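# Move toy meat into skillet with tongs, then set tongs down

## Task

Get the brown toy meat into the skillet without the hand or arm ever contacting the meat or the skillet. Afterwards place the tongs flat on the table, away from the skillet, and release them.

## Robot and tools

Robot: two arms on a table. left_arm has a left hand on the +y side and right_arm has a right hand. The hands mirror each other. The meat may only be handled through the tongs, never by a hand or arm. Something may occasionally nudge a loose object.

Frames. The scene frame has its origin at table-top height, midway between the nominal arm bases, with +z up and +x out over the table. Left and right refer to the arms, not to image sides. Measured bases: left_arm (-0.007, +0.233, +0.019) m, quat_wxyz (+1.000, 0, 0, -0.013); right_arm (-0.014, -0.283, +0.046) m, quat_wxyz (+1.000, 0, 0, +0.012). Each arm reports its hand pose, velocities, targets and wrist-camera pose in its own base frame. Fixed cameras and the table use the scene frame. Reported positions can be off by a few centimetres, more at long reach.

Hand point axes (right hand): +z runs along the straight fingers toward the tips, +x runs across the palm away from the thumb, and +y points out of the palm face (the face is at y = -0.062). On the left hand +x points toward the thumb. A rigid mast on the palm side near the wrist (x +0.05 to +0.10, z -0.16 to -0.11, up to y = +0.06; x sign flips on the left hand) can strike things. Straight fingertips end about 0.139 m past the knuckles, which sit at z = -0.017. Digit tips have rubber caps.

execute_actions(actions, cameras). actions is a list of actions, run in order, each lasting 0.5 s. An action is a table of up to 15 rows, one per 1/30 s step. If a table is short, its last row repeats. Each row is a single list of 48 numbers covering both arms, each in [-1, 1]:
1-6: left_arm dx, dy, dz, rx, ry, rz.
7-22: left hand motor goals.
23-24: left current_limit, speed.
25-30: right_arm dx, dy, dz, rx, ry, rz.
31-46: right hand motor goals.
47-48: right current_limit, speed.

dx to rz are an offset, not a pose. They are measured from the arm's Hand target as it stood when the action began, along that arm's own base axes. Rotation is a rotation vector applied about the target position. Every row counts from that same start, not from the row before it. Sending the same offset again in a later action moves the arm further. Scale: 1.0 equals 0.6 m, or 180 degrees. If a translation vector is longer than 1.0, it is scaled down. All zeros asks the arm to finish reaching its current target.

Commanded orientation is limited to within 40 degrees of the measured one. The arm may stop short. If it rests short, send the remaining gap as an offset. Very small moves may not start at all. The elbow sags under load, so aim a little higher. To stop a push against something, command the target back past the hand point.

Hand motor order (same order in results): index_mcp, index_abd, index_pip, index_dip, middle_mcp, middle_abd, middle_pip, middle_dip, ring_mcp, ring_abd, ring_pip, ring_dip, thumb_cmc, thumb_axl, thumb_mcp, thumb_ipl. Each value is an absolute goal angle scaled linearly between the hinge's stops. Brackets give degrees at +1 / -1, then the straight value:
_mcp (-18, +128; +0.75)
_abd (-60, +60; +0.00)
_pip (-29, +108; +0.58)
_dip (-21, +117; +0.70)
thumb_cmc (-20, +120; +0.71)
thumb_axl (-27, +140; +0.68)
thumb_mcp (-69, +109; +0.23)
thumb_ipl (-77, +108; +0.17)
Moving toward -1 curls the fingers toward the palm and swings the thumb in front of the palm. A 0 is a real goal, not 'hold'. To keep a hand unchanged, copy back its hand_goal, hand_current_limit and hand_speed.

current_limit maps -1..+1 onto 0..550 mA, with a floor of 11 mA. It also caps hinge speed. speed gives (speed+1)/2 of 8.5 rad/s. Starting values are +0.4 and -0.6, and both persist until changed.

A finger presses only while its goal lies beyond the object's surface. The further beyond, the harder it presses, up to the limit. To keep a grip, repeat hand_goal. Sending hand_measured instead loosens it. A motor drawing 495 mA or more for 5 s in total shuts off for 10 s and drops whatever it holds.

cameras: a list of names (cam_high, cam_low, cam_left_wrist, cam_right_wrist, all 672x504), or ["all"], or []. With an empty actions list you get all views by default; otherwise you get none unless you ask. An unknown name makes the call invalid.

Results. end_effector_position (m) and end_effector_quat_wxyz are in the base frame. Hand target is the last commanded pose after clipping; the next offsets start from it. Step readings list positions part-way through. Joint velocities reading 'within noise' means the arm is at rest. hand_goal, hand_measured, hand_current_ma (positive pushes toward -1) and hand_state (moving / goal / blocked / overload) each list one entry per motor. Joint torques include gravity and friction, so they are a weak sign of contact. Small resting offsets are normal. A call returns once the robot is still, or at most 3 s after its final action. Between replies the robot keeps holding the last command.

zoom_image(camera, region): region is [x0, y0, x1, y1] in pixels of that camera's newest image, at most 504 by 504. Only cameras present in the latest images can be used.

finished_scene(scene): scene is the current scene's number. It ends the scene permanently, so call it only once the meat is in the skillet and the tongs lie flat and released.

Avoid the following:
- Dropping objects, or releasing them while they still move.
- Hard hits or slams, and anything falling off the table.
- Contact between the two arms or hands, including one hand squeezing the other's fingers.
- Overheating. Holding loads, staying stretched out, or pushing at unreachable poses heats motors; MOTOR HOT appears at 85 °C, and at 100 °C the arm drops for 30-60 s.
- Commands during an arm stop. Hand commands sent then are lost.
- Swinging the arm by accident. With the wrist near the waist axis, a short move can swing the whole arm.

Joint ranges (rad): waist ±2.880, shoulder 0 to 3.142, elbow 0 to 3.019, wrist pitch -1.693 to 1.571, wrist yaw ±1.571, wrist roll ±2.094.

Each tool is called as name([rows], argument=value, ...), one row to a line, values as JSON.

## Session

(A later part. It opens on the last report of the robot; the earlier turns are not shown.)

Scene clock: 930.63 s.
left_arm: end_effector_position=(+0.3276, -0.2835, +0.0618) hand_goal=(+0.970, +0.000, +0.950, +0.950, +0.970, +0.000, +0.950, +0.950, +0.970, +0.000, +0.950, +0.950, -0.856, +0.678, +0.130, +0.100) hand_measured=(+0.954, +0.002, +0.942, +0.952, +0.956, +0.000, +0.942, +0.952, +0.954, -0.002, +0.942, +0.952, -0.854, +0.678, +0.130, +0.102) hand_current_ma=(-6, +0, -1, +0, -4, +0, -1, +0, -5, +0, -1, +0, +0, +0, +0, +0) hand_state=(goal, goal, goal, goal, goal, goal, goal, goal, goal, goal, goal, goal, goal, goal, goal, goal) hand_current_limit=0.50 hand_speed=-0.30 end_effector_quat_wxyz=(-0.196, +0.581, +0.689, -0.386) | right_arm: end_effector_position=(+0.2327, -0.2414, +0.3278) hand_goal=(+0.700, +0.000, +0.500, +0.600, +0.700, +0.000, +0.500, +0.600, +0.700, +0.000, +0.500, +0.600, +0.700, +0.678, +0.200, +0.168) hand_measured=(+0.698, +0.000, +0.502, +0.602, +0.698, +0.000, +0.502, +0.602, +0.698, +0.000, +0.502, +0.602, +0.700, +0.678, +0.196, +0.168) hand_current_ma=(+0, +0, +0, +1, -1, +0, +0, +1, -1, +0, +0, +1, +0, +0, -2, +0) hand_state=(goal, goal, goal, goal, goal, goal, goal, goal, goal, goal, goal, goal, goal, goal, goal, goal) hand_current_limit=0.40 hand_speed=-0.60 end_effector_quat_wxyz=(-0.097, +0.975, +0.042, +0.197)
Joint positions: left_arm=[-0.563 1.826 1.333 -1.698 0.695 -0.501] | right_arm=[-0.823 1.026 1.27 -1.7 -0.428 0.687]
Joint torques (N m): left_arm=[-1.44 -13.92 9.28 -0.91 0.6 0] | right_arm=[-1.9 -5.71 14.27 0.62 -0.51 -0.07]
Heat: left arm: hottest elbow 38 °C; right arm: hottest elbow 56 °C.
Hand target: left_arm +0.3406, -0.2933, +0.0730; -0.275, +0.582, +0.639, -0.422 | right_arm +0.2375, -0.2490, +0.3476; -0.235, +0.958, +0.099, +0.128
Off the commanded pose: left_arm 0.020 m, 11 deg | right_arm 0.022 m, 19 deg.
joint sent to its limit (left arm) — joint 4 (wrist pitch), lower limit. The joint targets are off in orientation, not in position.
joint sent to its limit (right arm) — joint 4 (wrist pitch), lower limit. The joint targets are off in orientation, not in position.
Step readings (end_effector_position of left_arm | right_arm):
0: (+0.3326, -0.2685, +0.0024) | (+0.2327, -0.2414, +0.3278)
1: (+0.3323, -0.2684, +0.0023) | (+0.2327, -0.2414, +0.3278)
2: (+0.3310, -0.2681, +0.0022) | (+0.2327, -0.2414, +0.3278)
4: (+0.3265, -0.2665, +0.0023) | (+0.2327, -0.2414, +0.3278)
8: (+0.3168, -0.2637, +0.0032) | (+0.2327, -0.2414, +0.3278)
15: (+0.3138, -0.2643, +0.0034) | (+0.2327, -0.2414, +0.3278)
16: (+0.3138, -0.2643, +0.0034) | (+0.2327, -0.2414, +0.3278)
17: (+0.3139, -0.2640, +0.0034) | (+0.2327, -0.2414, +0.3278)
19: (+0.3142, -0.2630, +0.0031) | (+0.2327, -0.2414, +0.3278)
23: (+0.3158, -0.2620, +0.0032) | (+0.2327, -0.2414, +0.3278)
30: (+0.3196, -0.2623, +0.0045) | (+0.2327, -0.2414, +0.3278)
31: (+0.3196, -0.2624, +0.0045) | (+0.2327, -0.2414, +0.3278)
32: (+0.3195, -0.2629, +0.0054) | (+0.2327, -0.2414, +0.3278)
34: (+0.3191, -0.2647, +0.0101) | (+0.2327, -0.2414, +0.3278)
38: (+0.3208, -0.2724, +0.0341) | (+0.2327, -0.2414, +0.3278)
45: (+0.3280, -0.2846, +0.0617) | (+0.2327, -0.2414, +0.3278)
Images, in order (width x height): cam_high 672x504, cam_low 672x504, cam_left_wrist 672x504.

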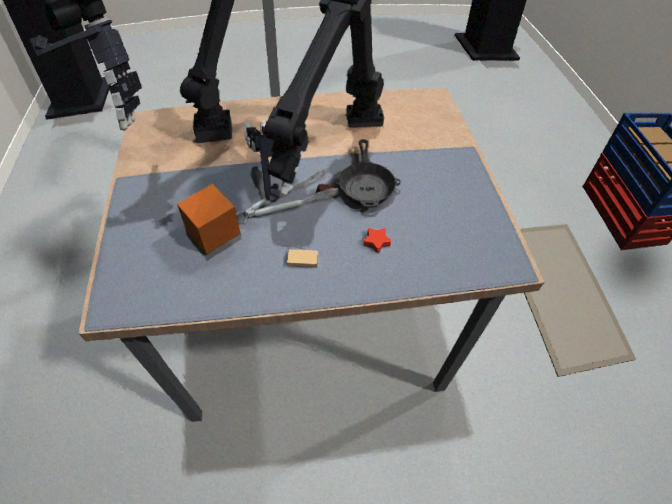

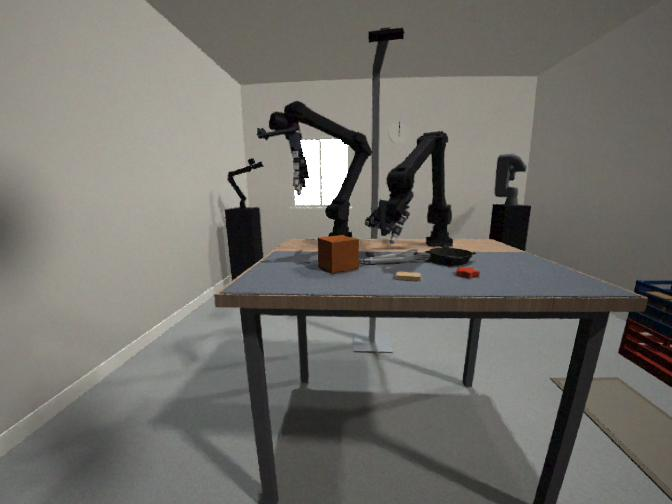

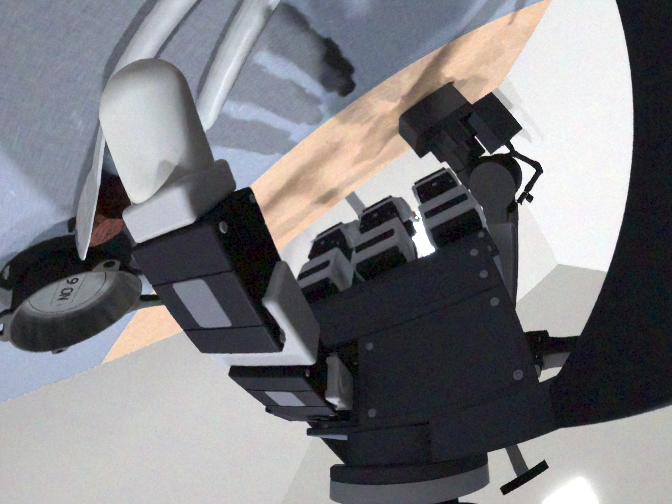

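execute_actions([
  [[0.052,-0.006,0,0,0,0.0417,0.97,0,-0.98,0.98,0.97,0,-0.98,0.98,0.97,0,-0.98,0.98,-0.857,0.677,0.13,0.1,0.5,-0.3,0,0,0,0,0,0,0.7,0,0.5,0.6,0.7,0,0.5,0.6,0.7,0,0.5,0.6,0.7,0.678,0.2,0.168,0.4,-0.6]],
  [[0,0,-0.055,0,0,0,0.97,0,-0.98,0.98,0.97,0,-0.98,0.98,0.97,0,-0.98,0.98,-0.857,0.677,0.13,0.1,0.5,-0.3,0,0,0,0,0,0,0.7,0,0.5,0.6,0.7,0,0.5,0.6,0.7,0,0.5,0.6,0.7,0.678,0.2,0.168,0.4,-0.6]],
], cameras=["cam_high","cam_low","cam_left_wrist"])

zoom_image(camera="cam_high", region=[230, 150, 350, 230])

zoom_image(camera="cam_left_wrist", region=[0, 0, 480, 360])

Scene clock: 959.47 s.
left_arm: end_effector_position=(+0.3515, -0.2884, +0.0269) hand_goal=(+0.970, +0.000, -0.980, +0.980, +0.970, +0.000, -0.980, +0.980, +0.970, +0.000, -0.980, +0.980, -0.856, +0.678, +0.130, +0.100) hand_measured=(+0.954, +0.002, -0.974, +0.978, +0.956, +0.000, -0.976, +0.978, +0.954, -0.002, -0.974, +0.978, -0.854, +0.678, +0.130, +0.102) hand_current_ma=(-6, +0, +1, +0, -4, +0, +0, +0, -5, +0, +1, +0, +0, +0, +0, +0) hand_state=(goal, goal, goal, goal, goal, goal, goal, goal, goal, goal, goal, goal, goal, goal, goal, goal) hand_current_limit=0.50 hand_speed=-0.30 end_effector_quat_wxyz=(-0.213, +0.525, +0.712, -0.414) | right_arm: end_effector_position=(+0.2327, -0.2414, +0.3278) hand_goal=(+0.700, +0.000, +0.500, +0.600, +0.700, +0.000, +0.500, +0.600, +0.700, +0.000, +0.500, +0.600, +0.700, +0.678, +0.200, +0.168) hand_measured=(+0.698, +0.000, +0.502, +0.602, +0.698, +0.000, +0.502, +0.602, +0.698, +0.000, +0.502, +0.602, +0.700, +0.678, +0.196, +0.168) hand_current_ma=(+0, +0, +0, +1, -1, +0, +0, +1, -1, +0, +0, +1, +0, +0, -2, +0) hand_state=(goal, goal, goal, goal, goal, goal, goal, goal, goal, goal, goal, goal, goal, goal, goal, goal) hand_current_limit=0.40 hand_speed=-0.60 end_effector_quat_wxyz=(-0.097, +0.975, +0.042, +0.197)
Joint positions: left_arm=[-0.524 1.961 1.41 -1.698 0.758 -0.546] | right_arm=[-0.823 1.026 1.27 -1.7 -0.428 0.687]
Joint torques (N m): left_arm=[-0.44 -16.03 9.33 -0.94 0.48 0.17] | right_arm=[-1.73 -5.83 14.12 0.51 -0.55 -0.05]
Heat: left arm: hottest elbow 41 °C; right arm: hottest elbow 56 °C.
Hand target: left_arm +0.3717, -0.2969, +0.0399; -0.246, +0.538, +0.676, -0.439 | right_arm +0.2375, -0.2490, +0.3476; -0.235, +0.958, +0.099, +0.128
Off the commanded pose: left_arm 0.025 m, 7 deg | right_arm 0.022 m, 19 deg.
joint sent to its limit (left arm) — joint 4 (wrist pitch), lower limit. The joint targets are off in orientation, not in position.
joint sent to its limit (right arm) — joint 4 (wrist pitch), lower limit. The joint targets are off in orientation, not in position.
Step readings (end_effector_position of left_arm | right_arm):
0: (+0.3276, -0.2834, +0.0618) | (+0.2327, -0.2414, +0.3278)
1: (+0.3275, -0.2836, +0.0619) | (+0.2327, -0.2414, +0.3278)
2: (+0.3273, -0.2853, +0.0625) | (+0.2327, -0.2414, +0.3278)
4: (+0.3307, -0.2896, +0.0641) | (+0.2327, -0.2414, +0.3278)
8: (+0.3464, -0.2938, +0.0658) | (+0.2327, -0.2414, +0.3278)
15: (+0.3532, -0.2883, +0.0633) | (+0.2327, -0.2414, +0.3278)
16: (+0.3530, -0.2883, +0.0628) | (+0.2327, -0.2414, +0.3278)
17: (+0.3532, -0.2885, +0.0619) | (+0.2327, -0.2414, +0.3278)
19: (+0.3544, -0.2893, +0.0576) | (+0.2327, -0.2414, +0.3278)
23: (+0.3536, -0.2892, +0.0397) | (+0.2327, -0.2414, +0.3278)
30: (+0.3513, -0.2881, +0.0269) | (+0.2327, -0.2414, +0.3278)
Images, in order (width x height): cam_high 672x504, cam_low 672x504, cam_left_wrist 672x504.

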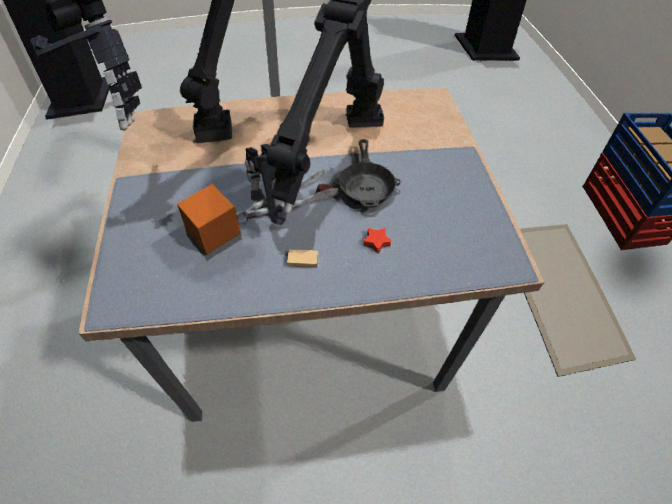

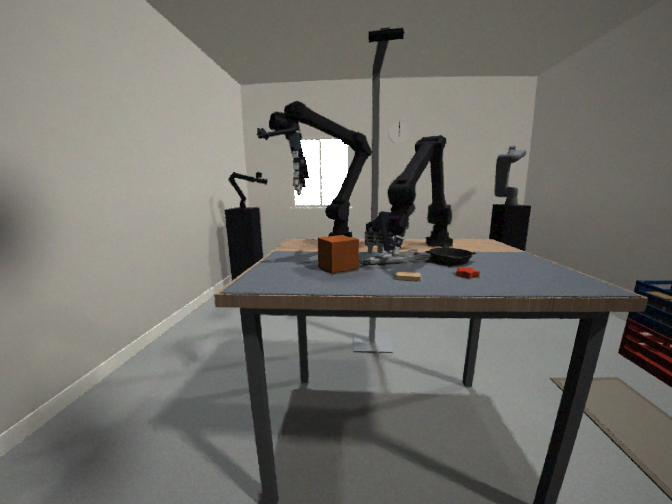

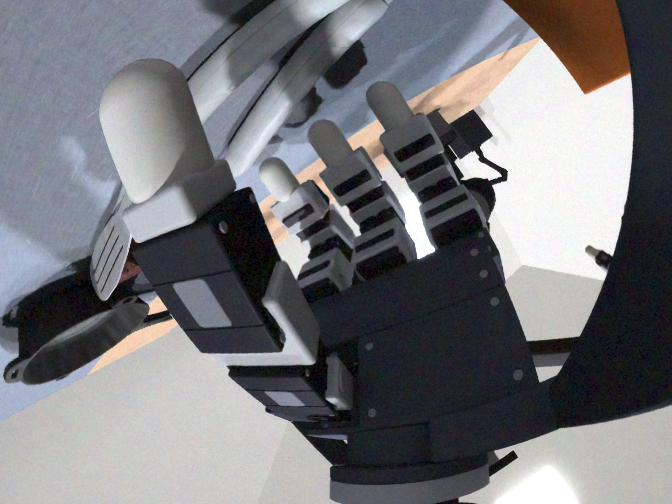

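Scaled by 4.200.

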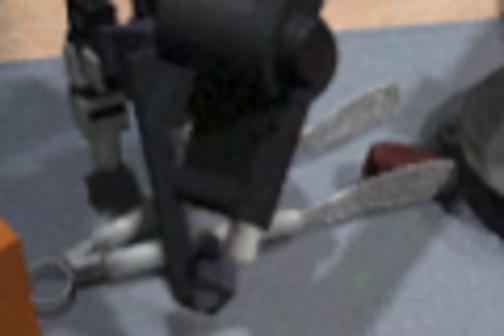

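Scaled by 1.050 from the camera's 672x504 image, which has a finer 960x720 frame.

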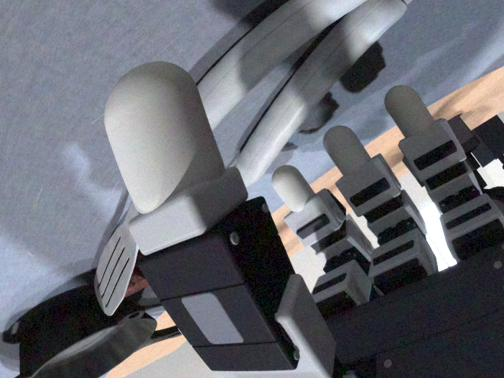

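execute_actions([
  [[-0.005,-0.025,-0.015,0,0,0,0.97,0,-0.98,0.98,0.97,0,-0.98,0.98,0.97,0,-0.98,0.98,-0.857,0.677,0.13,0.1,0.5,-0.3,0,0,0,0,0,0,0.7,0,0.5,0.6,0.7,0,0.5,0.6,0.7,0,0.5,0.6,0.7,0.678,0.2,0.168,0.4,-0.6]],
  [[0,0,-0.008,0,0,0,0.97,0,-0.98,0.98,0.97,0,-0.98,0.98,0.97,0,-0.98,0.98,-0.857,0.677,0.13,0.1,0.5,-0.3,0,0,0,0,0,0,0.7,0,0.5,0.6,0.7,0,0.5,0.6,0.7,0,0.5,0.6,0.7,0.678,0.2,0.168,0.4,-0.6]],
], cameras=["cam_high","cam_low","cam_left_wrist"])

zoom_image(camera="cam_high", region=[230, 150, 350, 230])

zoom_image(camera="cam_left_wrist", region=[0, 0, 480, 360])

Scene clock: 966.33 s.
left_arm: end_effector_position=(+0.3530, -0.2968, +0.0188) hand_goal=(+0.970, +0.000, -0.980, +0.980, +0.970, +0.000, -0.980, +0.980, +0.970, +0.000, -0.980, +0.980, -0.856, +0.678, +0.130, +0.100) hand_measured=(+0.954, +0.002, -0.974, +0.978, +0.956, +0.000, -0.976, +0.978, +0.954, -0.002, -0.974, +0.978, -0.854, +0.678, +0.130, +0.102) hand_current_ma=(-5, +0, +1, +0, -4, +0, +0, +0, -5, +0, +1, +0, +0, +0, +0, +0) hand_state=(goal, goal, goal, goal, goal, goal, goal, goal, goal, goal, goal, goal, goal, goal, goal, goal) hand_current_limit=0.50 hand_speed=-0.30 end_effector_quat_wxyz=(-0.217, +0.523, +0.710, -0.420) | right_arm: end_effector_position=(+0.2327, -0.2414, +0.3278) hand_goal=(+0.700, +0.000, +0.500, +0.600, +0.700, +0.000, +0.500, +0.600, +0.700, +0.000, +0.500, +0.600, +0.700, +0.678, +0.200, +0.168) hand_measured=(+0.698, +0.000, +0.502, +0.602, +0.698, +0.000, +0.502, +0.602, +0.698, +0.000, +0.502, +0.602, +0.700, +0.678, +0.196, +0.168) hand_current_ma=(+0, +0, +0, +1, -1, +0, +0, +1, -1, +0, +0, +1, +0, +0, -2, +0) hand_state=(goal, goal, goal, goal, goal, goal, goal, goal, goal, goal, goal, goal, goal, goal, goal, goal) hand_current_limit=0.40 hand_speed=-0.60 end_effector_quat_wxyz=(-0.097, +0.975, +0.042, +0.197)
Joint positions: left_arm=[-0.534 1.993 1.431 -1.698 0.772 -0.546] | right_arm=[-0.823 1.026 1.27 -1.7 -0.428 0.687]
Joint torques (N m): left_arm=[-1.85 -14.68 9.68 -0.96 0.59 0.18] | right_arm=[-1.38 -6.24 14.11 0.68 -0.49 -0.06]
Heat: left arm: hottest elbow 41 °C; right arm: hottest elbow 56 °C.
Hand target: left_arm +0.3688, -0.3118, +0.0260; -0.247, +0.538, +0.676, -0.439 | right_arm +0.2375, -0.2490, +0.3476; -0.235, +0.958, +0.099, +0.128
Off the commanded pose: left_arm 0.023 m, 6 deg | right_arm 0.022 m, 19 deg.
joint sent to its limit (left arm) — joint 4 (wrist pitch), lower limit. The joint targets are off in orientation, not in position.
joint sent to its limit (right arm) — joint 4 (wrist pitch), lower limit. The joint targets are off in orientation, not in position.
Step readings (end_effector_position of left_arm | right_arm):
0: (+0.3516, -0.2884, +0.0269) | (+0.2327, -0.2414, +0.3278)
1: (+0.3516, -0.2884, +0.0269) | (+0.2327, -0.2414, +0.3278)
2: (+0.3516, -0.2887, +0.0271) | (+0.2327, -0.2414, +0.3278)
4: (+0.3524, -0.2904, +0.0275) | (+0.2327, -0.2414, +0.3278)
8: (+0.3557, -0.2950, +0.0269) | (+0.2327, -0.2414, +0.3278)
15: (+0.3542, -0.2973, +0.0239) | (+0.2327, -0.2414, +0.3278)
16: (+0.3541, -0.2973, +0.0237) | (+0.2327, -0.2414, +0.3278)
17: (+0.3540, -0.2974, +0.0236) | (+0.2327, -0.2414, +0.3278)
19: (+0.3539, -0.2973, +0.0231) | (+0.2327, -0.2414, +0.3278)
23: (+0.3534, -0.2970, +0.0206) | (+0.2327, -0.2414, +0.3278)
30: (+0.3530, -0.2968, +0.0188) | (+0.2327, -0.2414, +0.3278)
Images, in order (width x height): cam_high 672x504, cam_low 672x504, cam_left_wrist 672x504.

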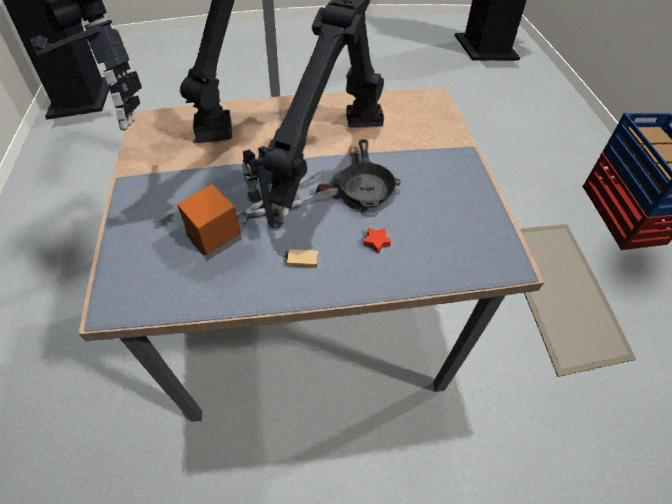

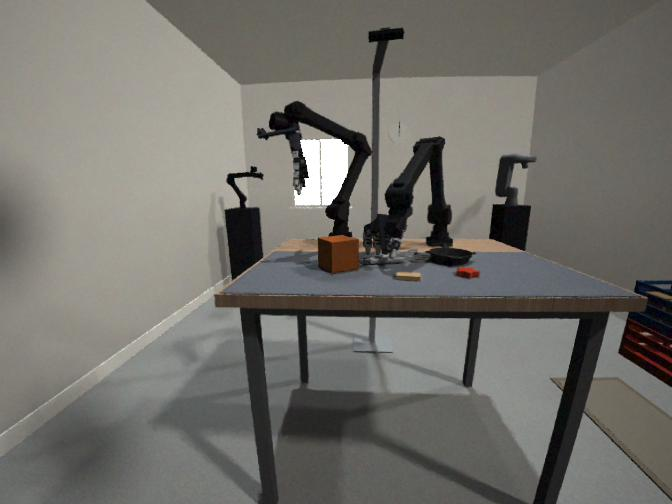

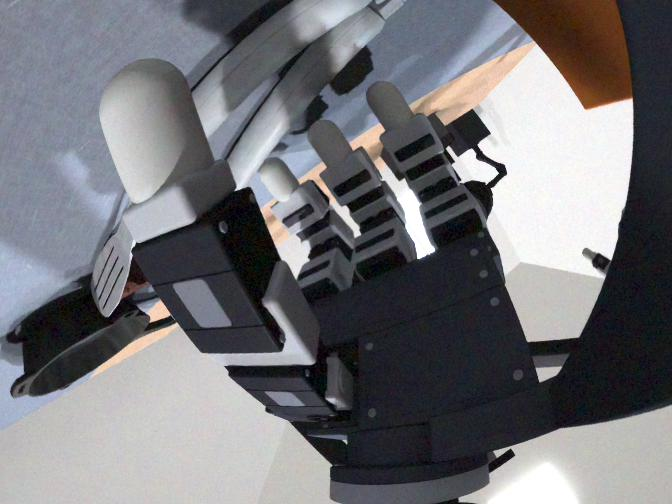

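Scaled by 4.200.

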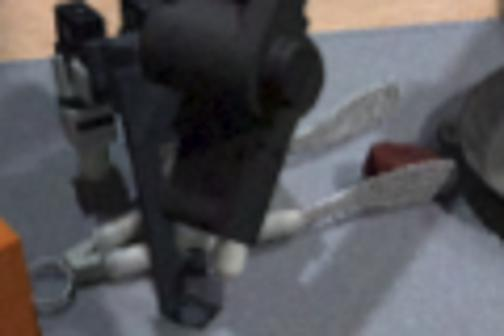

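Scaled by 1.050 from the camera's 672x504 image, which has a finer 960x720 frame.

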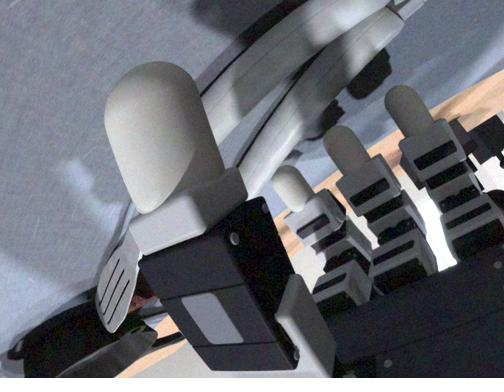

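execute_actions([
  [[-0.022,0.005,-0.01,0,0,0,0.97,0,-0.98,0.98,0.97,0,-0.98,0.98,0.97,0,-0.98,0.98,-0.857,0.677,0.13,0.1,0.5,-0.3,0,0,0,0,0,0,0.7,0,0.5,0.6,0.7,0,0.5,0.6,0.7,0,0.5,0.6,0.7,0.678,0.2,0.168,0.4,-0.6]],
  [[0,0,0,0,0,0,0.84,0,-0.98,0.98,0.84,0,-0.98,0.98,0.86,0,-0.98,0.98,-0.857,0.677,0.02,0.1,0.5,-0.75,0,0,0,0,0,0,0.7,0,0.5,0.6,0.7,0,0.5,0.6,0.7,0,0.5,0.6,0.7,0.678,0.2,0.168,0.4,-0.6]],
  [[0,0,0,0,0,0,0.8,0,-0.98,0.98,0.8,0,-0.98,0.98,0.84,0,-0.98,0.98,-0.857,0.677,-0.03,0.1,0.5,-0.75,0,0,0,0,0,0,0.7,0,0.5,0.6,0.7,0,0.5,0.6,0.7,0,0.5,0.6,0.7,0.678,0.2,0.168,0.4,-0.6]],
], cameras=["cam_high","cam_low","cam_left_wrist"])

zoom_image(camera="cam_high", region=[230, 150, 350, 230])

zoom_image(camera="cam_left_wrist", region=[0, 0, 480, 360])

Scene clock: 976.70 s.
left_arm: end_effector_position=(+0.3520, -0.3005, +0.0189) hand_goal=(+0.800, +0.000, -0.980, +0.980, +0.800, +0.000, -0.980, +0.980, +0.840, +0.000, -0.980, +0.980, -0.856, +0.678, -0.030, +0.100) hand_measured=(+0.798, +0.002, -0.974, +0.978, +0.798, +0.000, -0.976, +0.978, +0.836, -0.002, -0.974, +0.978, -0.854, +0.678, -0.028, +0.102) hand_current_ma=(+0, +0, +1, +0, +0, +0, +0, +0, +0, +0, +1, +0, +0, +0, +0, +0) hand_state=(goal, goal, goal, goal, goal, goal, goal, goal, goal, goal, goal, goal, goal, goal, goal, goal) hand_current_limit=0.50 hand_speed=-0.75 end_effector_quat_wxyz=(-0.214, +0.529, +0.704, -0.423) | right_arm: end_effector_position=(+0.2327, -0.2414, +0.3278) hand_goal=(+0.700, +0.000, +0.500, +0.600, +0.700, +0.000, +0.500, +0.600, +0.700, +0.000, +0.500, +0.600, +0.700, +0.678, +0.200, +0.168) hand_measured=(+0.698, +0.000, +0.502, +0.602, +0.698, +0.000, +0.502, +0.602, +0.698, +0.000, +0.502, +0.602, +0.700, +0.678, +0.196, +0.168) hand_current_ma=(+0, +0, +0, +1, -1, +0, +0, +1, -1, +0, +0, +1, +0, +0, -2, +0) hand_state=(goal, goal, goal, goal, goal, goal, goal, goal, goal, goal, goal, goal, goal, goal, goal, goal) hand_current_limit=0.40 hand_speed=-0.60 end_effector_quat_wxyz=(-0.097, +0.975, +0.042, +0.197)
Joint positions: left_arm=[-0.539 1.993 1.431 -1.698 0.776 -0.529] | right_arm=[-0.823 1.026 1.27 -1.7 -0.428 0.687]
Joint torques (N m): left_arm=[-1.96 -14.8 7.21 -0.95 0.59 0.19] | right_arm=[-2.08 -6.53 14.08 0.57 -0.48 -0.05]
Heat: left arm: hottest elbow 40 °C; right arm: hottest elbow 56 °C.
Hand target: left_arm +0.3556, -0.3088, +0.0201; -0.247, +0.538, +0.676, -0.439 | right_arm +0.2375, -0.2490, +0.3476; -0.235, +0.958, +0.099, +0.128
Off the commanded pose: left_arm 0.009 m, 5 deg | right_arm 0.022 m, 19 deg.
joint sent to its limit (left arm) — joint 4 (wrist pitch), lower limit. The joint targets are off in orientation, not in position.
joint sent to its limit (right arm) — joint 4 (wrist pitch), lower limit. The joint targets are off in orientation, not in position.
Step readings (end_effector_position of left_arm | right_arm):
0: (+0.3530, -0.2968, +0.0188) | (+0.2327, -0.2414, +0.3278)
1: (+0.3530, -0.2969, +0.0188) | (+0.2327, -0.2414, +0.3278)
2: (+0.3529, -0.2972, +0.0188) | (+0.2327, -0.2414, +0.3278)
4: (+0.3526, -0.2980, +0.0189) | (+0.2327, -0.2414, +0.3278)
8: (+0.3524, -0.2993, +0.0189) | (+0.2327, -0.2414, +0.3278)
15: (+0.3520, -0.3003, +0.0189) | (+0.2327, -0.2414, +0.3278)
16: (+0.3520, -0.3003, +0.0189) | (+0.2327, -0.2414, +0.3278)
17: (+0.3520, -0.3004, +0.0189) | (+0.2327, -0.2414, +0.3278)
19: (+0.3520, -0.3004, +0.0189) | (+0.2327, -0.2414, +0.3278)
23: (+0.3520, -0.3004, +0.0189) | (+0.2327, -0.2414, +0.3278)
30: (+0.3520, -0.3005, +0.0189) | (+0.2327, -0.2414, +0.3278)
31: (+0.3520, -0.3005, +0.0189) | (+0.2327, -0.2414, +0.3278)
32: (+0.3520, -0.3005, +0.0189) | (+0.2327, -0.2414, +0.3278)
34: (+0.3520, -0.3005, +0.0189) | (+0.2327, -0.2414, +0.3278)
38: (+0.3520, -0.3005, +0.0189) | (+0.2327, -0.2414, +0.3278)
45: (+0.3520, -0.3005, +0.0189) | (+0.2327, -0.2414, +0.3278)
Images, in order (width x height): cam_high 672x504, cam_low 672x504, cam_left_wrist 672x504.

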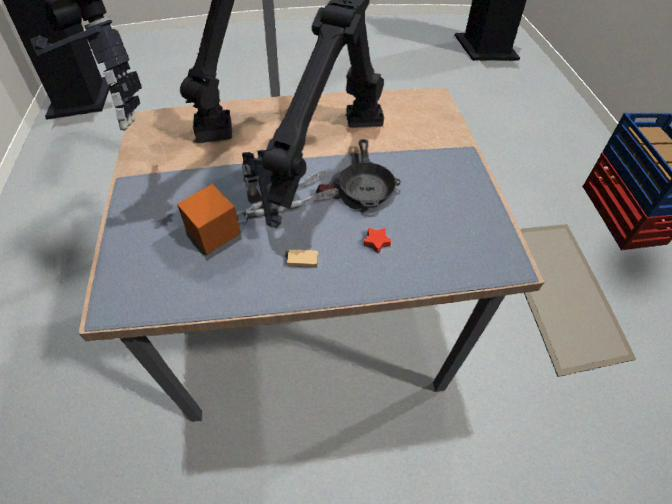

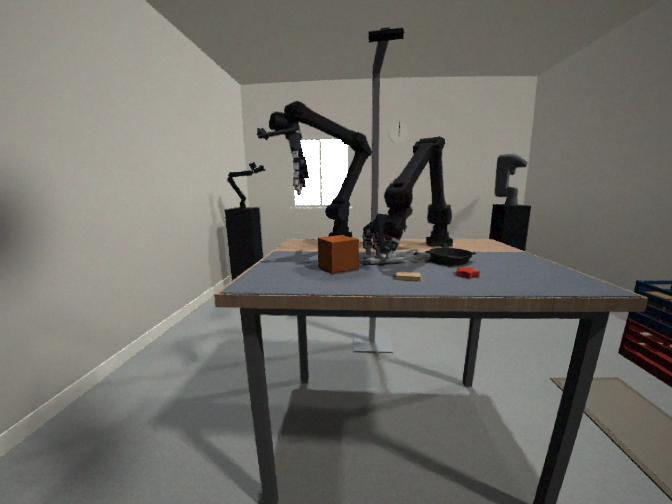

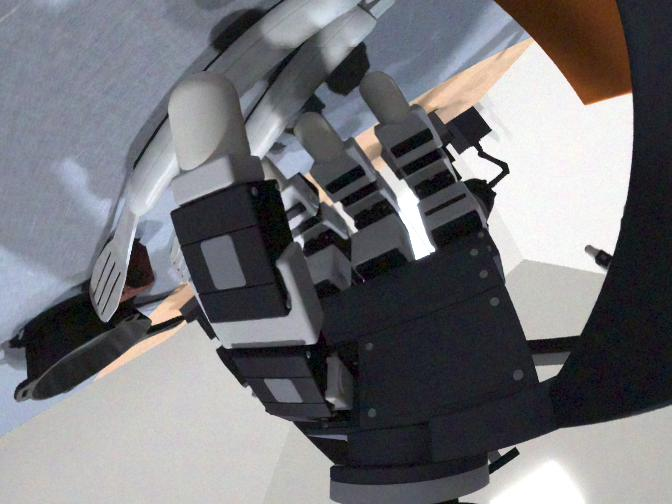

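Scaled by 4.200.

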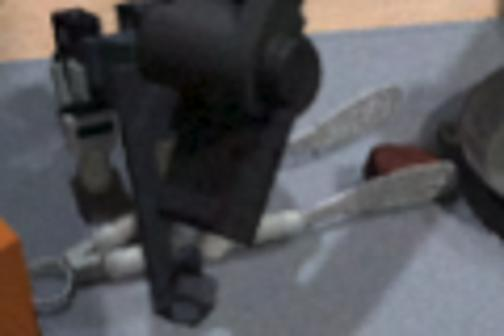

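Scaled by 1.050 from the camera's 672x504 image, which has a finer 960x720 frame.

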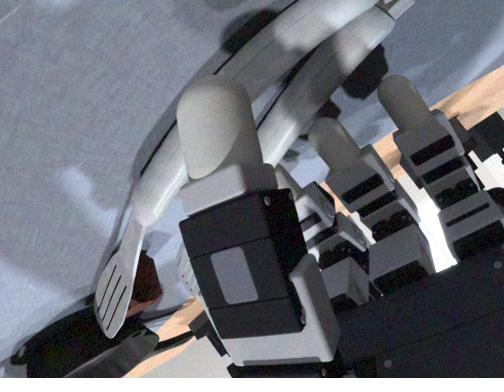

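execute_actions([
  [[-0.014,0,0,0,0,0,0.93,0,-0.98,0.98,0.93,0,-0.98,0.98,0.93,0,-0.98,0.98,-0.857,0.677,0.13,0.1,0.5,-0.4,0,0,0,0,0,0,0.7,0,0.5,0.6,0.7,0,0.5,0.6,0.7,0,0.5,0.6,0.7,0.678,0.2,0.168,0.4,-0.6]],
  [[0,0,-0.014,0,0,0,0.93,0,-0.98,0.98,0.93,0,-0.98,0.98,0.93,0,-0.98,0.98,-0.857,0.677,0.13,0.1,0.5,-0.4,0,0,0,0,0,0,0.7,0,0.5,0.6,0.7,0,0.5,0.6,0.7,0,0.5,0.6,0.7,0.678,0.2,0.168,0.4,-0.6]],
], cameras=["cam_high","cam_low","cam_left_wrist"])

zoom_image(camera="cam_high", region=[230, 150, 350, 230])

zoom_image(camera="cam_low", region=[340, 210, 440, 285])

Scene clock: 983.67 s.
left_arm: end_effector_position=(+0.3489, -0.3047, +0.0146) hand_goal=(+0.930, +0.000, -0.980, +0.980, +0.930, +0.000, -0.980, +0.980, +0.930, +0.000, -0.980, +0.980, -0.856, +0.678, +0.130, +0.100) hand_measured=(+0.914, +0.002, -0.974, +0.978, +0.916, +0.000, -0.976, +0.978, +0.914, -0.002, -0.974, +0.978, -0.854, +0.678, +0.124, +0.102) hand_current_ma=(-5, +0, +1, +0, -3, +0, +0, +0, -5, +0, +1, +0, +0, +0, -1, +0) hand_state=(goal, goal, goal, goal, goal, goal, goal, goal, goal, goal, goal, goal, goal, goal, goal, goal) hand_current_limit=0.50 hand_speed=-0.40 end_effector_quat_wxyz=(-0.216, +0.534, +0.698, -0.426) | right_arm: end_effector_position=(+0.2327, -0.2414, +0.3278) hand_goal=(+0.700, +0.000, +0.500, +0.600, +0.700, +0.000, +0.500, +0.600, +0.700, +0.000, +0.500, +0.600, +0.700, +0.678, +0.200, +0.168) hand_measured=(+0.698, +0.000, +0.502, +0.602, +0.698, +0.000, +0.502, +0.602, +0.698, +0.000, +0.502, +0.602, +0.700, +0.678, +0.196, +0.168) hand_current_ma=(+0, +0, +0, +1, -1, +0, +0, +1, -1, +0, +0, +1, +0, +0, -2, +0) hand_state=(goal, goal, goal, goal, goal, goal, goal, goal, goal, goal, goal, goal, goal, goal, goal, goal) hand_current_limit=0.40 hand_speed=-0.60 end_effector_quat_wxyz=(-0.097, +0.975, +0.042, +0.197)
Joint positions: left_arm=[-0.547 2.003 1.431 -1.698 0.78 -0.514] | right_arm=[-0.823 1.026 1.27 -1.7 -0.428 0.687]
Joint torques (N m): left_arm=[-1.85 -14.8 5.98 -0.98 0.58 0.19] | right_arm=[-1.44 -6.18 14.26 0.57 -0.5 -0.11]
Heat: left arm: hottest elbow 40 °C; right arm: hottest elbow 56 °C.
Hand target: left_arm +0.3471, -0.3089, +0.0116; -0.247, +0.539, +0.676, -0.439 | right_arm +0.2375, -0.2490, +0.3476; -0.235, +0.958, +0.099, +0.128
Off the commanded pose: left_arm 0.005 m, 5 deg | right_arm 0.022 m, 19 deg.
joint sent to its limit (left arm) — joint 4 (wrist pitch), lower limit. The joint targets are off in orientation, not in position.
joint sent to its limit (right arm) — joint 4 (wrist pitch), lower limit. The joint targets are off in orientation, not in position.
Step readings (end_effector_position of left_arm | right_arm):
0: (+0.3520, -0.3005, +0.0189) | (+0.2327, -0.2414, +0.3278)
1: (+0.3520, -0.3005, +0.0189) | (+0.2327, -0.2414, +0.3278)
2: (+0.3519, -0.3008, +0.0189) | (+0.2327, -0.2414, +0.3278)
4: (+0.3516, -0.3014, +0.0191) | (+0.2327, -0.2414, +0.3278)
8: (+0.3503, -0.3032, +0.0191) | (+0.2327, -0.2414, +0.3278)
15: (+0.3495, -0.3042, +0.0192) | (+0.2327, -0.2414, +0.3278)
16: (+0.3494, -0.3044, +0.0192) | (+0.2327, -0.2414, +0.3278)
17: (+0.3494, -0.3044, +0.0191) | (+0.2327, -0.2414, +0.3278)
19: (+0.3495, -0.3047, +0.0191) | (+0.2327, -0.2414, +0.3278)
23: (+0.3494, -0.3048, +0.0176) | (+0.2327, -0.2414, +0.3278)
30: (+0.3489, -0.3047, +0.0148) | (+0.2327, -0.2414, +0.3278)
Images, in order (width x height): cam_high 672x504, cam_low 672x504, cam_left_wrist 672x504.

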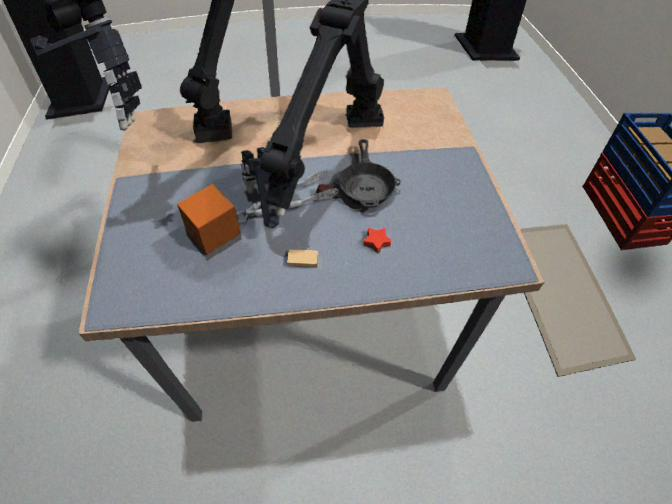

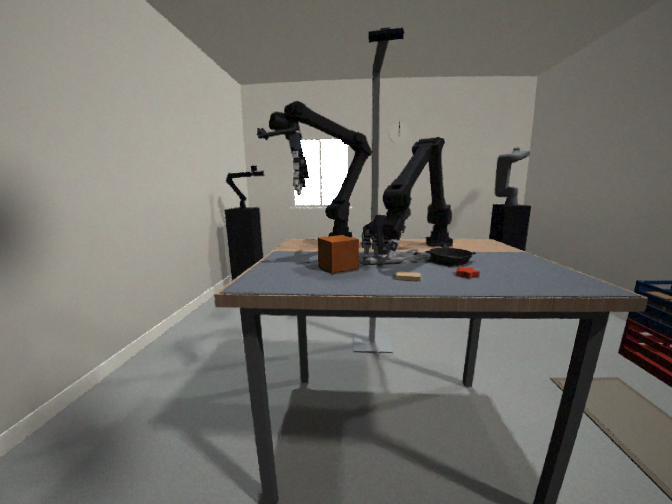

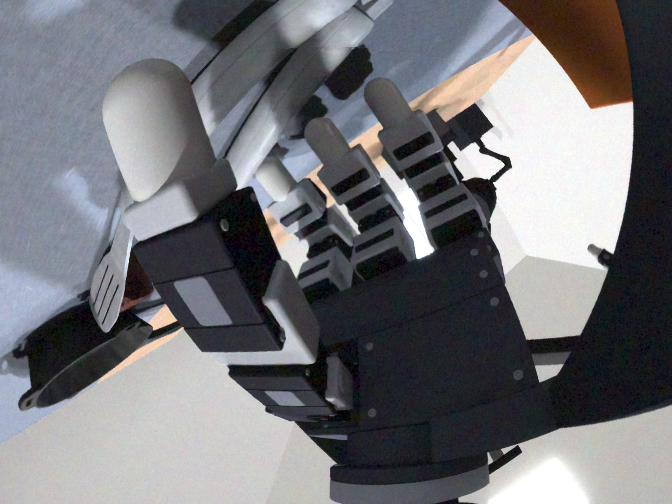

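Scaled by 4.200.

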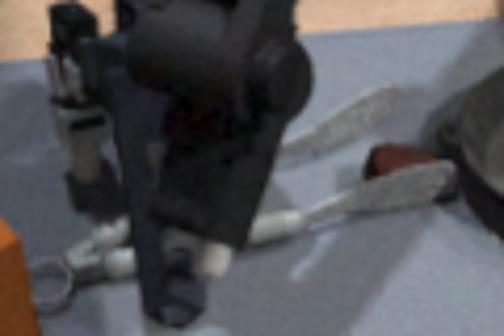

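Scaled by 5.040.

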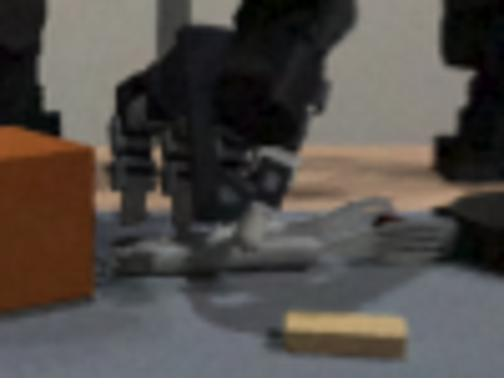

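execute_actions([
  [[0,0,-0.01,0,0,0,0.9,0,-0.98,0.98,0.9,0,-0.98,0.98,0.9,0,-0.98,0.98,-0.857,0.677,0.13,0.1,0.5,-0.4,0,0,0,0,0,0,0.7,0,0.5,0.6,0.7,0,0.5,0.6,0.7,0,0.5,0.6,0.7,0.678,0.2,0.168,0.4,-0.6]],
  [[0,0,0,0,0,0,0.83,0,-0.98,0.98,0.83,0,-0.98,0.98,0.86,0,-0.98,0.98,-0.857,0.677,0.02,0.1,0.5,-0.75,0,0,0,0,0,0,0.7,0,0.5,0.6,0.7,0,0.5,0.6,0.7,0,0.5,0.6,0.7,0.678,0.2,0.168,0.4,-0.6]],
  [[0,0,0,0,0,0,0.78,0,-0.98,0.98,0.78,0,-0.98,0.98,0.82,0,-0.98,0.98,-0.857,0.677,-0.04,0.1,0.5,-0.75,0,0,0,0,0,0,0.7,0,0.5,0.6,0.7,0,0.5,0.6,0.7,0,0.5,0.6,0.7,0.678,0.2,0.168,0.4,-0.6]],
], cameras=["cam_high","cam_low","cam_left_wrist"])

zoom_image(camera="cam_high", region=[230, 150, 350, 230])

zoom_image(camera="cam_left_wrist", region=[0, 0, 480, 360])

Scene clock: 994.43 s.
left_arm: end_effector_position=(+0.3459, -0.3060, +0.0102) hand_goal=(+0.780, +0.000, -0.980, +0.980, +0.780, +0.000, -0.980, +0.980, +0.820, +0.000, -0.980, +0.980, -0.856, +0.678, -0.040, +0.100) hand_measured=(+0.856, +0.002, -0.972, +0.986, +0.778, +0.000, -0.976, +0.978, +0.816, -0.002, -0.974, +0.978, -0.854, +0.678, -0.028, +0.102) hand_current_ma=(+104, +0, +1, +1, +0, +0, +0, +0, +0, +0, +1, +0, +0, +0, +4, +0) hand_state=(blocked, goal, goal, goal, goal, goal, goal, goal, goal, goal, goal, goal, goal, goal, goal, goal) hand_current_limit=0.50 hand_speed=-0.75 end_effector_quat_wxyz=(-0.222, +0.532, +0.696, -0.429) | right_arm: end_effector_position=(+0.2327, -0.2414, +0.3278) hand_goal=(+0.700, +0.000, +0.500, +0.600, +0.700, +0.000, +0.500, +0.600, +0.700, +0.000, +0.500, +0.600, +0.700, +0.678, +0.200, +0.168) hand_measured=(+0.698, +0.000, +0.502, +0.602, +0.698, +0.000, +0.502, +0.602, +0.698, +0.000, +0.502, +0.602, +0.700, +0.678, +0.196, +0.168) hand_current_ma=(+0, +0, +0, +1, -1, +0, +0, +1, -1, +0, +0, +1, +0, +0, -2, +0) hand_state=(goal, goal, goal, goal, goal, goal, goal, goal, goal, goal, goal, goal, goal, goal, goal, goal) hand_current_limit=0.40 hand_speed=-0.60 end_effector_quat_wxyz=(-0.097, +0.975, +0.042, +0.197)
Joint positions: left_arm=[-0.55 2.015 1.431 -1.702 0.785 -0.508] | right_arm=[-0.823 1.026 1.27 -1.7 -0.428 0.687]
Joint torques (N m): left_arm=[-1.44 -14.56 6.11 -0.83 0.36 0.22] | right_arm=[-1.26 -6.24 14.09 0.58 -0.51 -0.1]
Heat: left arm: hottest elbow 39 °C; right arm: hottest elbow 56 °C.
Hand target: left_arm +0.3471, -0.3089, +0.0057; -0.247, +0.538, +0.676, -0.439 | right_arm +0.2375, -0.2490, +0.3476; -0.235, +0.958, +0.099, +0.128
Off the commanded pose: left_arm 0.006 m, 4 deg | right_arm 0.022 m, 19 deg.
joint read past its limit (left arm) — joint 4 (wrist pitch), lower limit.
joint sent to its limit (left arm) — joint 4 (wrist pitch), lower limit. The joint targets are off in orientation, not in position.
joint sent to its limit (right arm) — joint 4 (wrist pitch), lower limit. The joint targets are off in orientation, not in position.
Step readings (end_effector_position of left_arm | right_arm):
0: (+0.3489, -0.3047, +0.0146) | (+0.2327, -0.2414, +0.3278)
1: (+0.3489, -0.3047, +0.0146) | (+0.2327, -0.2414, +0.3278)
2: (+0.3490, -0.3048, +0.0146) | (+0.2327, -0.2414, +0.3278)
4: (+0.3488, -0.3048, +0.0138) | (+0.2327, -0.2414, +0.3278)
8: (+0.3482, -0.3047, +0.0104) | (+0.2327, -0.2414, +0.3278)
15: (+0.3479, -0.3049, +0.0096) | (+0.2327, -0.2414, +0.3278)
16: (+0.3479, -0.3049, +0.0096) | (+0.2327, -0.2414, +0.3278)
17: (+0.3478, -0.3049, +0.0096) | (+0.2327, -0.2414, +0.3278)
19: (+0.3474, -0.3051, +0.0098) | (+0.2327, -0.2414, +0.3278)
23: (+0.3467, -0.3055, +0.0100) | (+0.2327, -0.2414, +0.3278)
30: (+0.3466, -0.3056, +0.0100) | (+0.2327, -0.2414, +0.3278)
31: (+0.3466, -0.3056, +0.0100) | (+0.2327, -0.2414, +0.3278)
32: (+0.3463, -0.3056, +0.0101) | (+0.2327, -0.2414, +0.3278)
34: (+0.3460, -0.3059, +0.0102) | (+0.2327, -0.2414, +0.3278)
38: (+0.3459, -0.3060, +0.0102) | (+0.2327, -0.2414, +0.3278)
45: (+0.3459, -0.3060, +0.0102) | (+0.2327, -0.2414, +0.3278)
Images, in order (width x height): cam_high 672x504, cam_low 672x504, cam_left_wrist 672x504.

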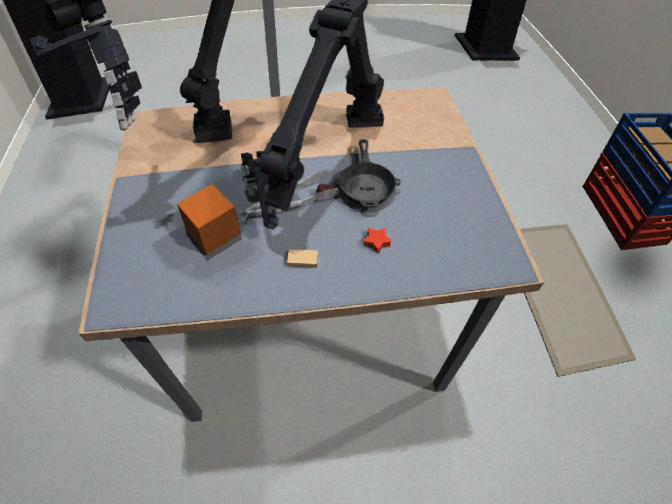

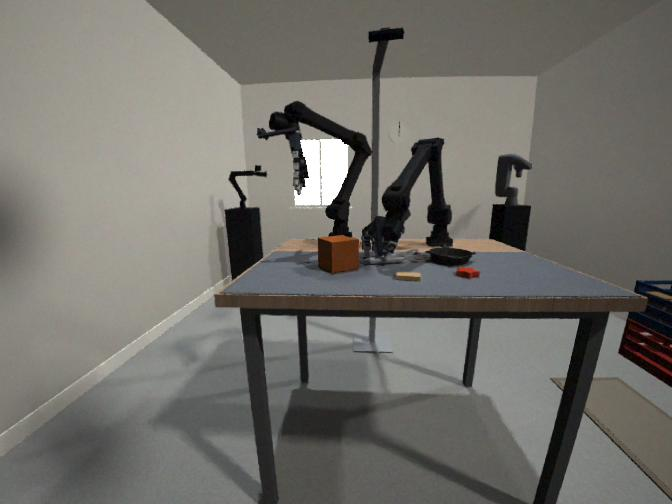

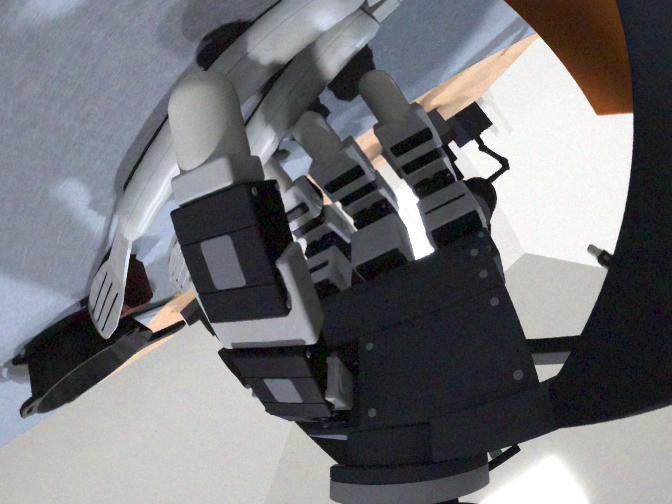

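Scaled by 4.200.

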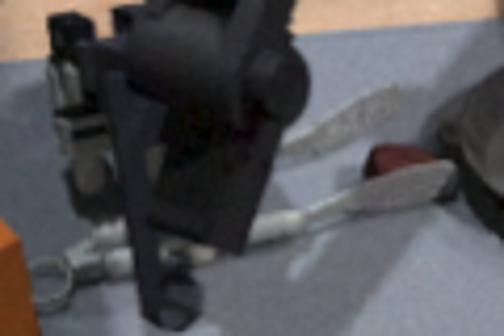

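Scaled by 1.050 from the camera's 672x504 image, which has a finer 960x720 frame.

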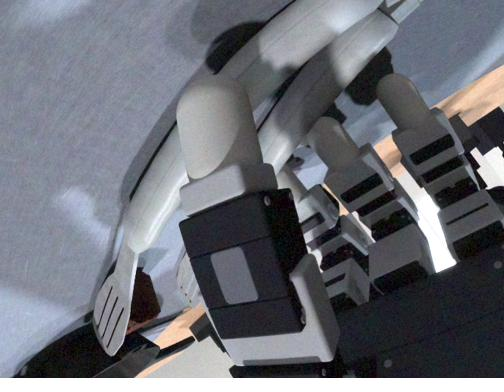

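execute_actions([
  [[0,0,0,0,0,0,0.76,0,-0.98,0.98,0.74,0,-0.98,0.98,0.8,0,-0.98,0.98,-0.857,0.677,-0.08,0.1,0.5,-0.75,0,0,0,0,0,0,0.7,0,0.5,0.6,0.7,0,0.5,0.6,0.7,0,0.5,0.6,0.7,0.678,0.2,0.168,0.4,-0.6]],
], cameras=["cam_high","cam_low","cam_left_wrist"])

zoom_image(camera="cam_high", region=[230, 150, 350, 230])

zoom_image(camera="cam_left_wrist", region=[0, 0, 480, 360])

Scene clock: 999.80 s.
left_arm: end_effector_position=(+0.3457, -0.3064, +0.0103) hand_goal=(+0.760, +0.000, -0.980, +0.980, +0.740, +0.000, -0.980, +0.980, +0.800, +0.000, -0.980, +0.980, -0.856, +0.678, -0.080, +0.100) hand_measured=(+0.838, +0.002, -0.972, +0.988, +0.738, +0.000, -0.976, +0.978, +0.796, -0.002, -0.974, +0.978, -0.854, +0.678, -0.062, +0.102) hand_current_ma=(+108, +0, +1, +1, +0, +0, +0, +0, +0, +0, +1, +0, +0, +0, +8, +0) hand_state=(blocked, goal, goal, goal, goal, goal, goal, goal, goal, goal, goal, goal, goal, goal, goal, goal) hand_current_limit=0.50 hand_speed=-0.75 end_effector_quat_wxyz=(-0.222, +0.532, +0.695, -0.429) | right_arm: end_effector_position=(+0.2327, -0.2414, +0.3278) hand_goal=(+0.700, +0.000, +0.500, +0.600, +0.700, +0.000, +0.500, +0.600, +0.700, +0.000, +0.500, +0.600, +0.700, +0.678, +0.200, +0.168) hand_measured=(+0.698, +0.000, +0.502, +0.602, +0.698, +0.000, +0.502, +0.602, +0.698, +0.000, +0.502, +0.602, +0.700, +0.678, +0.196, +0.168) hand_current_ma=(+0, +0, +0, +1, -1, +0, +0, +1, -1, +0, +0, +1, +0, +0, -2, +0) hand_state=(goal, goal, goal, goal, goal, goal, goal, goal, goal, goal, goal, goal, goal, goal, goal, goal) hand_current_limit=0.40 hand_speed=-0.60 end_effector_quat_wxyz=(-0.097, +0.975, +0.042, +0.197)
Joint positions: left_arm=[-0.551 2.015 1.431 -1.702 0.787 -0.508] | right_arm=[-0.823 1.026 1.27 -1.7 -0.428 0.687]
Joint torques (N m): left_arm=[-1.38 -14.56 6.11 -0.83 0.3 0.22] | right_arm=[-1.61 -6.36 14.08 0.62 -0.52 -0.05]
Heat: left arm: hottest elbow 39 °C; right arm: hottest elbow 56 °C.
Hand target: left_arm +0.3471, -0.3089, +0.0056; -0.247, +0.538, +0.676, -0.439 | right_arm +0.2375, -0.2490, +0.3476; -0.235, +0.958, +0.099, +0.128
Off the commanded pose: left_arm 0.005 m, 4 deg | right_arm 0.022 m, 19 deg.
joint read past its limit (left arm) — joint 4 (wrist pitch), lower limit.
joint sent to its limit (left arm) — joint 4 (wrist pitch), lower limit. The joint targets are off in orientation, not in position.
joint sent to its limit (right arm) — joint 4 (wrist pitch), lower limit. The joint targets are off in orientation, not in position.
Step readings (end_effector_position of left_arm | right_arm):
0: (+0.3459, -0.3060, +0.0102) | (+0.2327, -0.2414, +0.3278)
1: (+0.3459, -0.3060, +0.0102) | (+0.2327, -0.2414, +0.3278)
2: (+0.3459, -0.3061, +0.0102) | (+0.2327, -0.2414, +0.3278)
4: (+0.3458, -0.3063, +0.0103) | (+0.2327, -0.2414, +0.3278)
8: (+0.3457, -0.3064, +0.0103) | (+0.2327, -0.2414, +0.3278)
15: (+0.3457, -0.3064, +0.0103) | (+0.2327, -0.2414, +0.3278)
Images, in order (width x height): cam_high 672x504, cam_low 672x504, cam_left_wrist 672x504.

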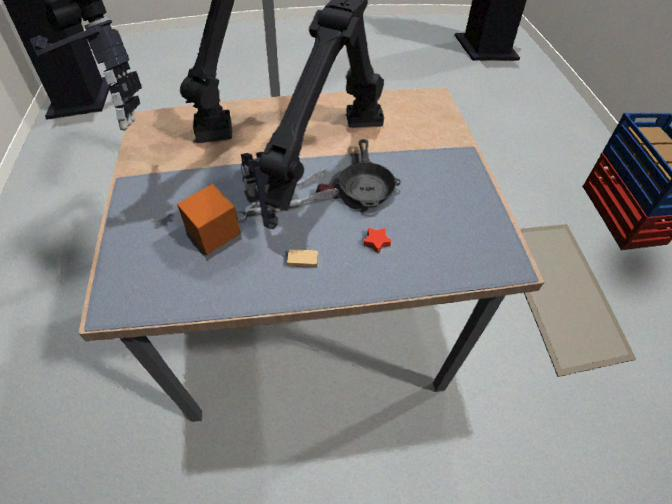

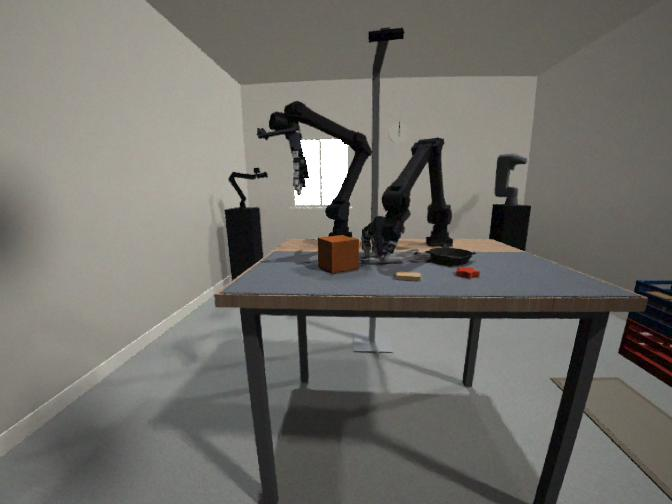

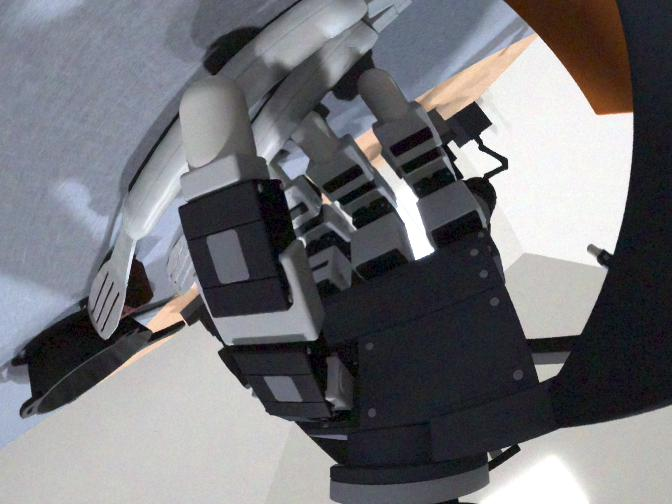

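Scaled by 4.200.

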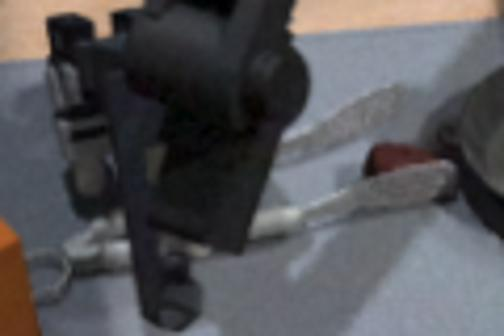

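Scaled by 1.050 from the camera's 672x504 image, which has a finer 960x720 frame.

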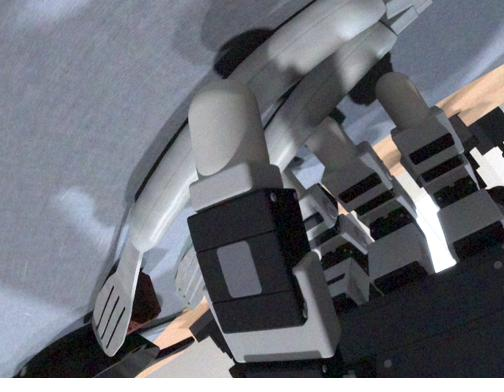

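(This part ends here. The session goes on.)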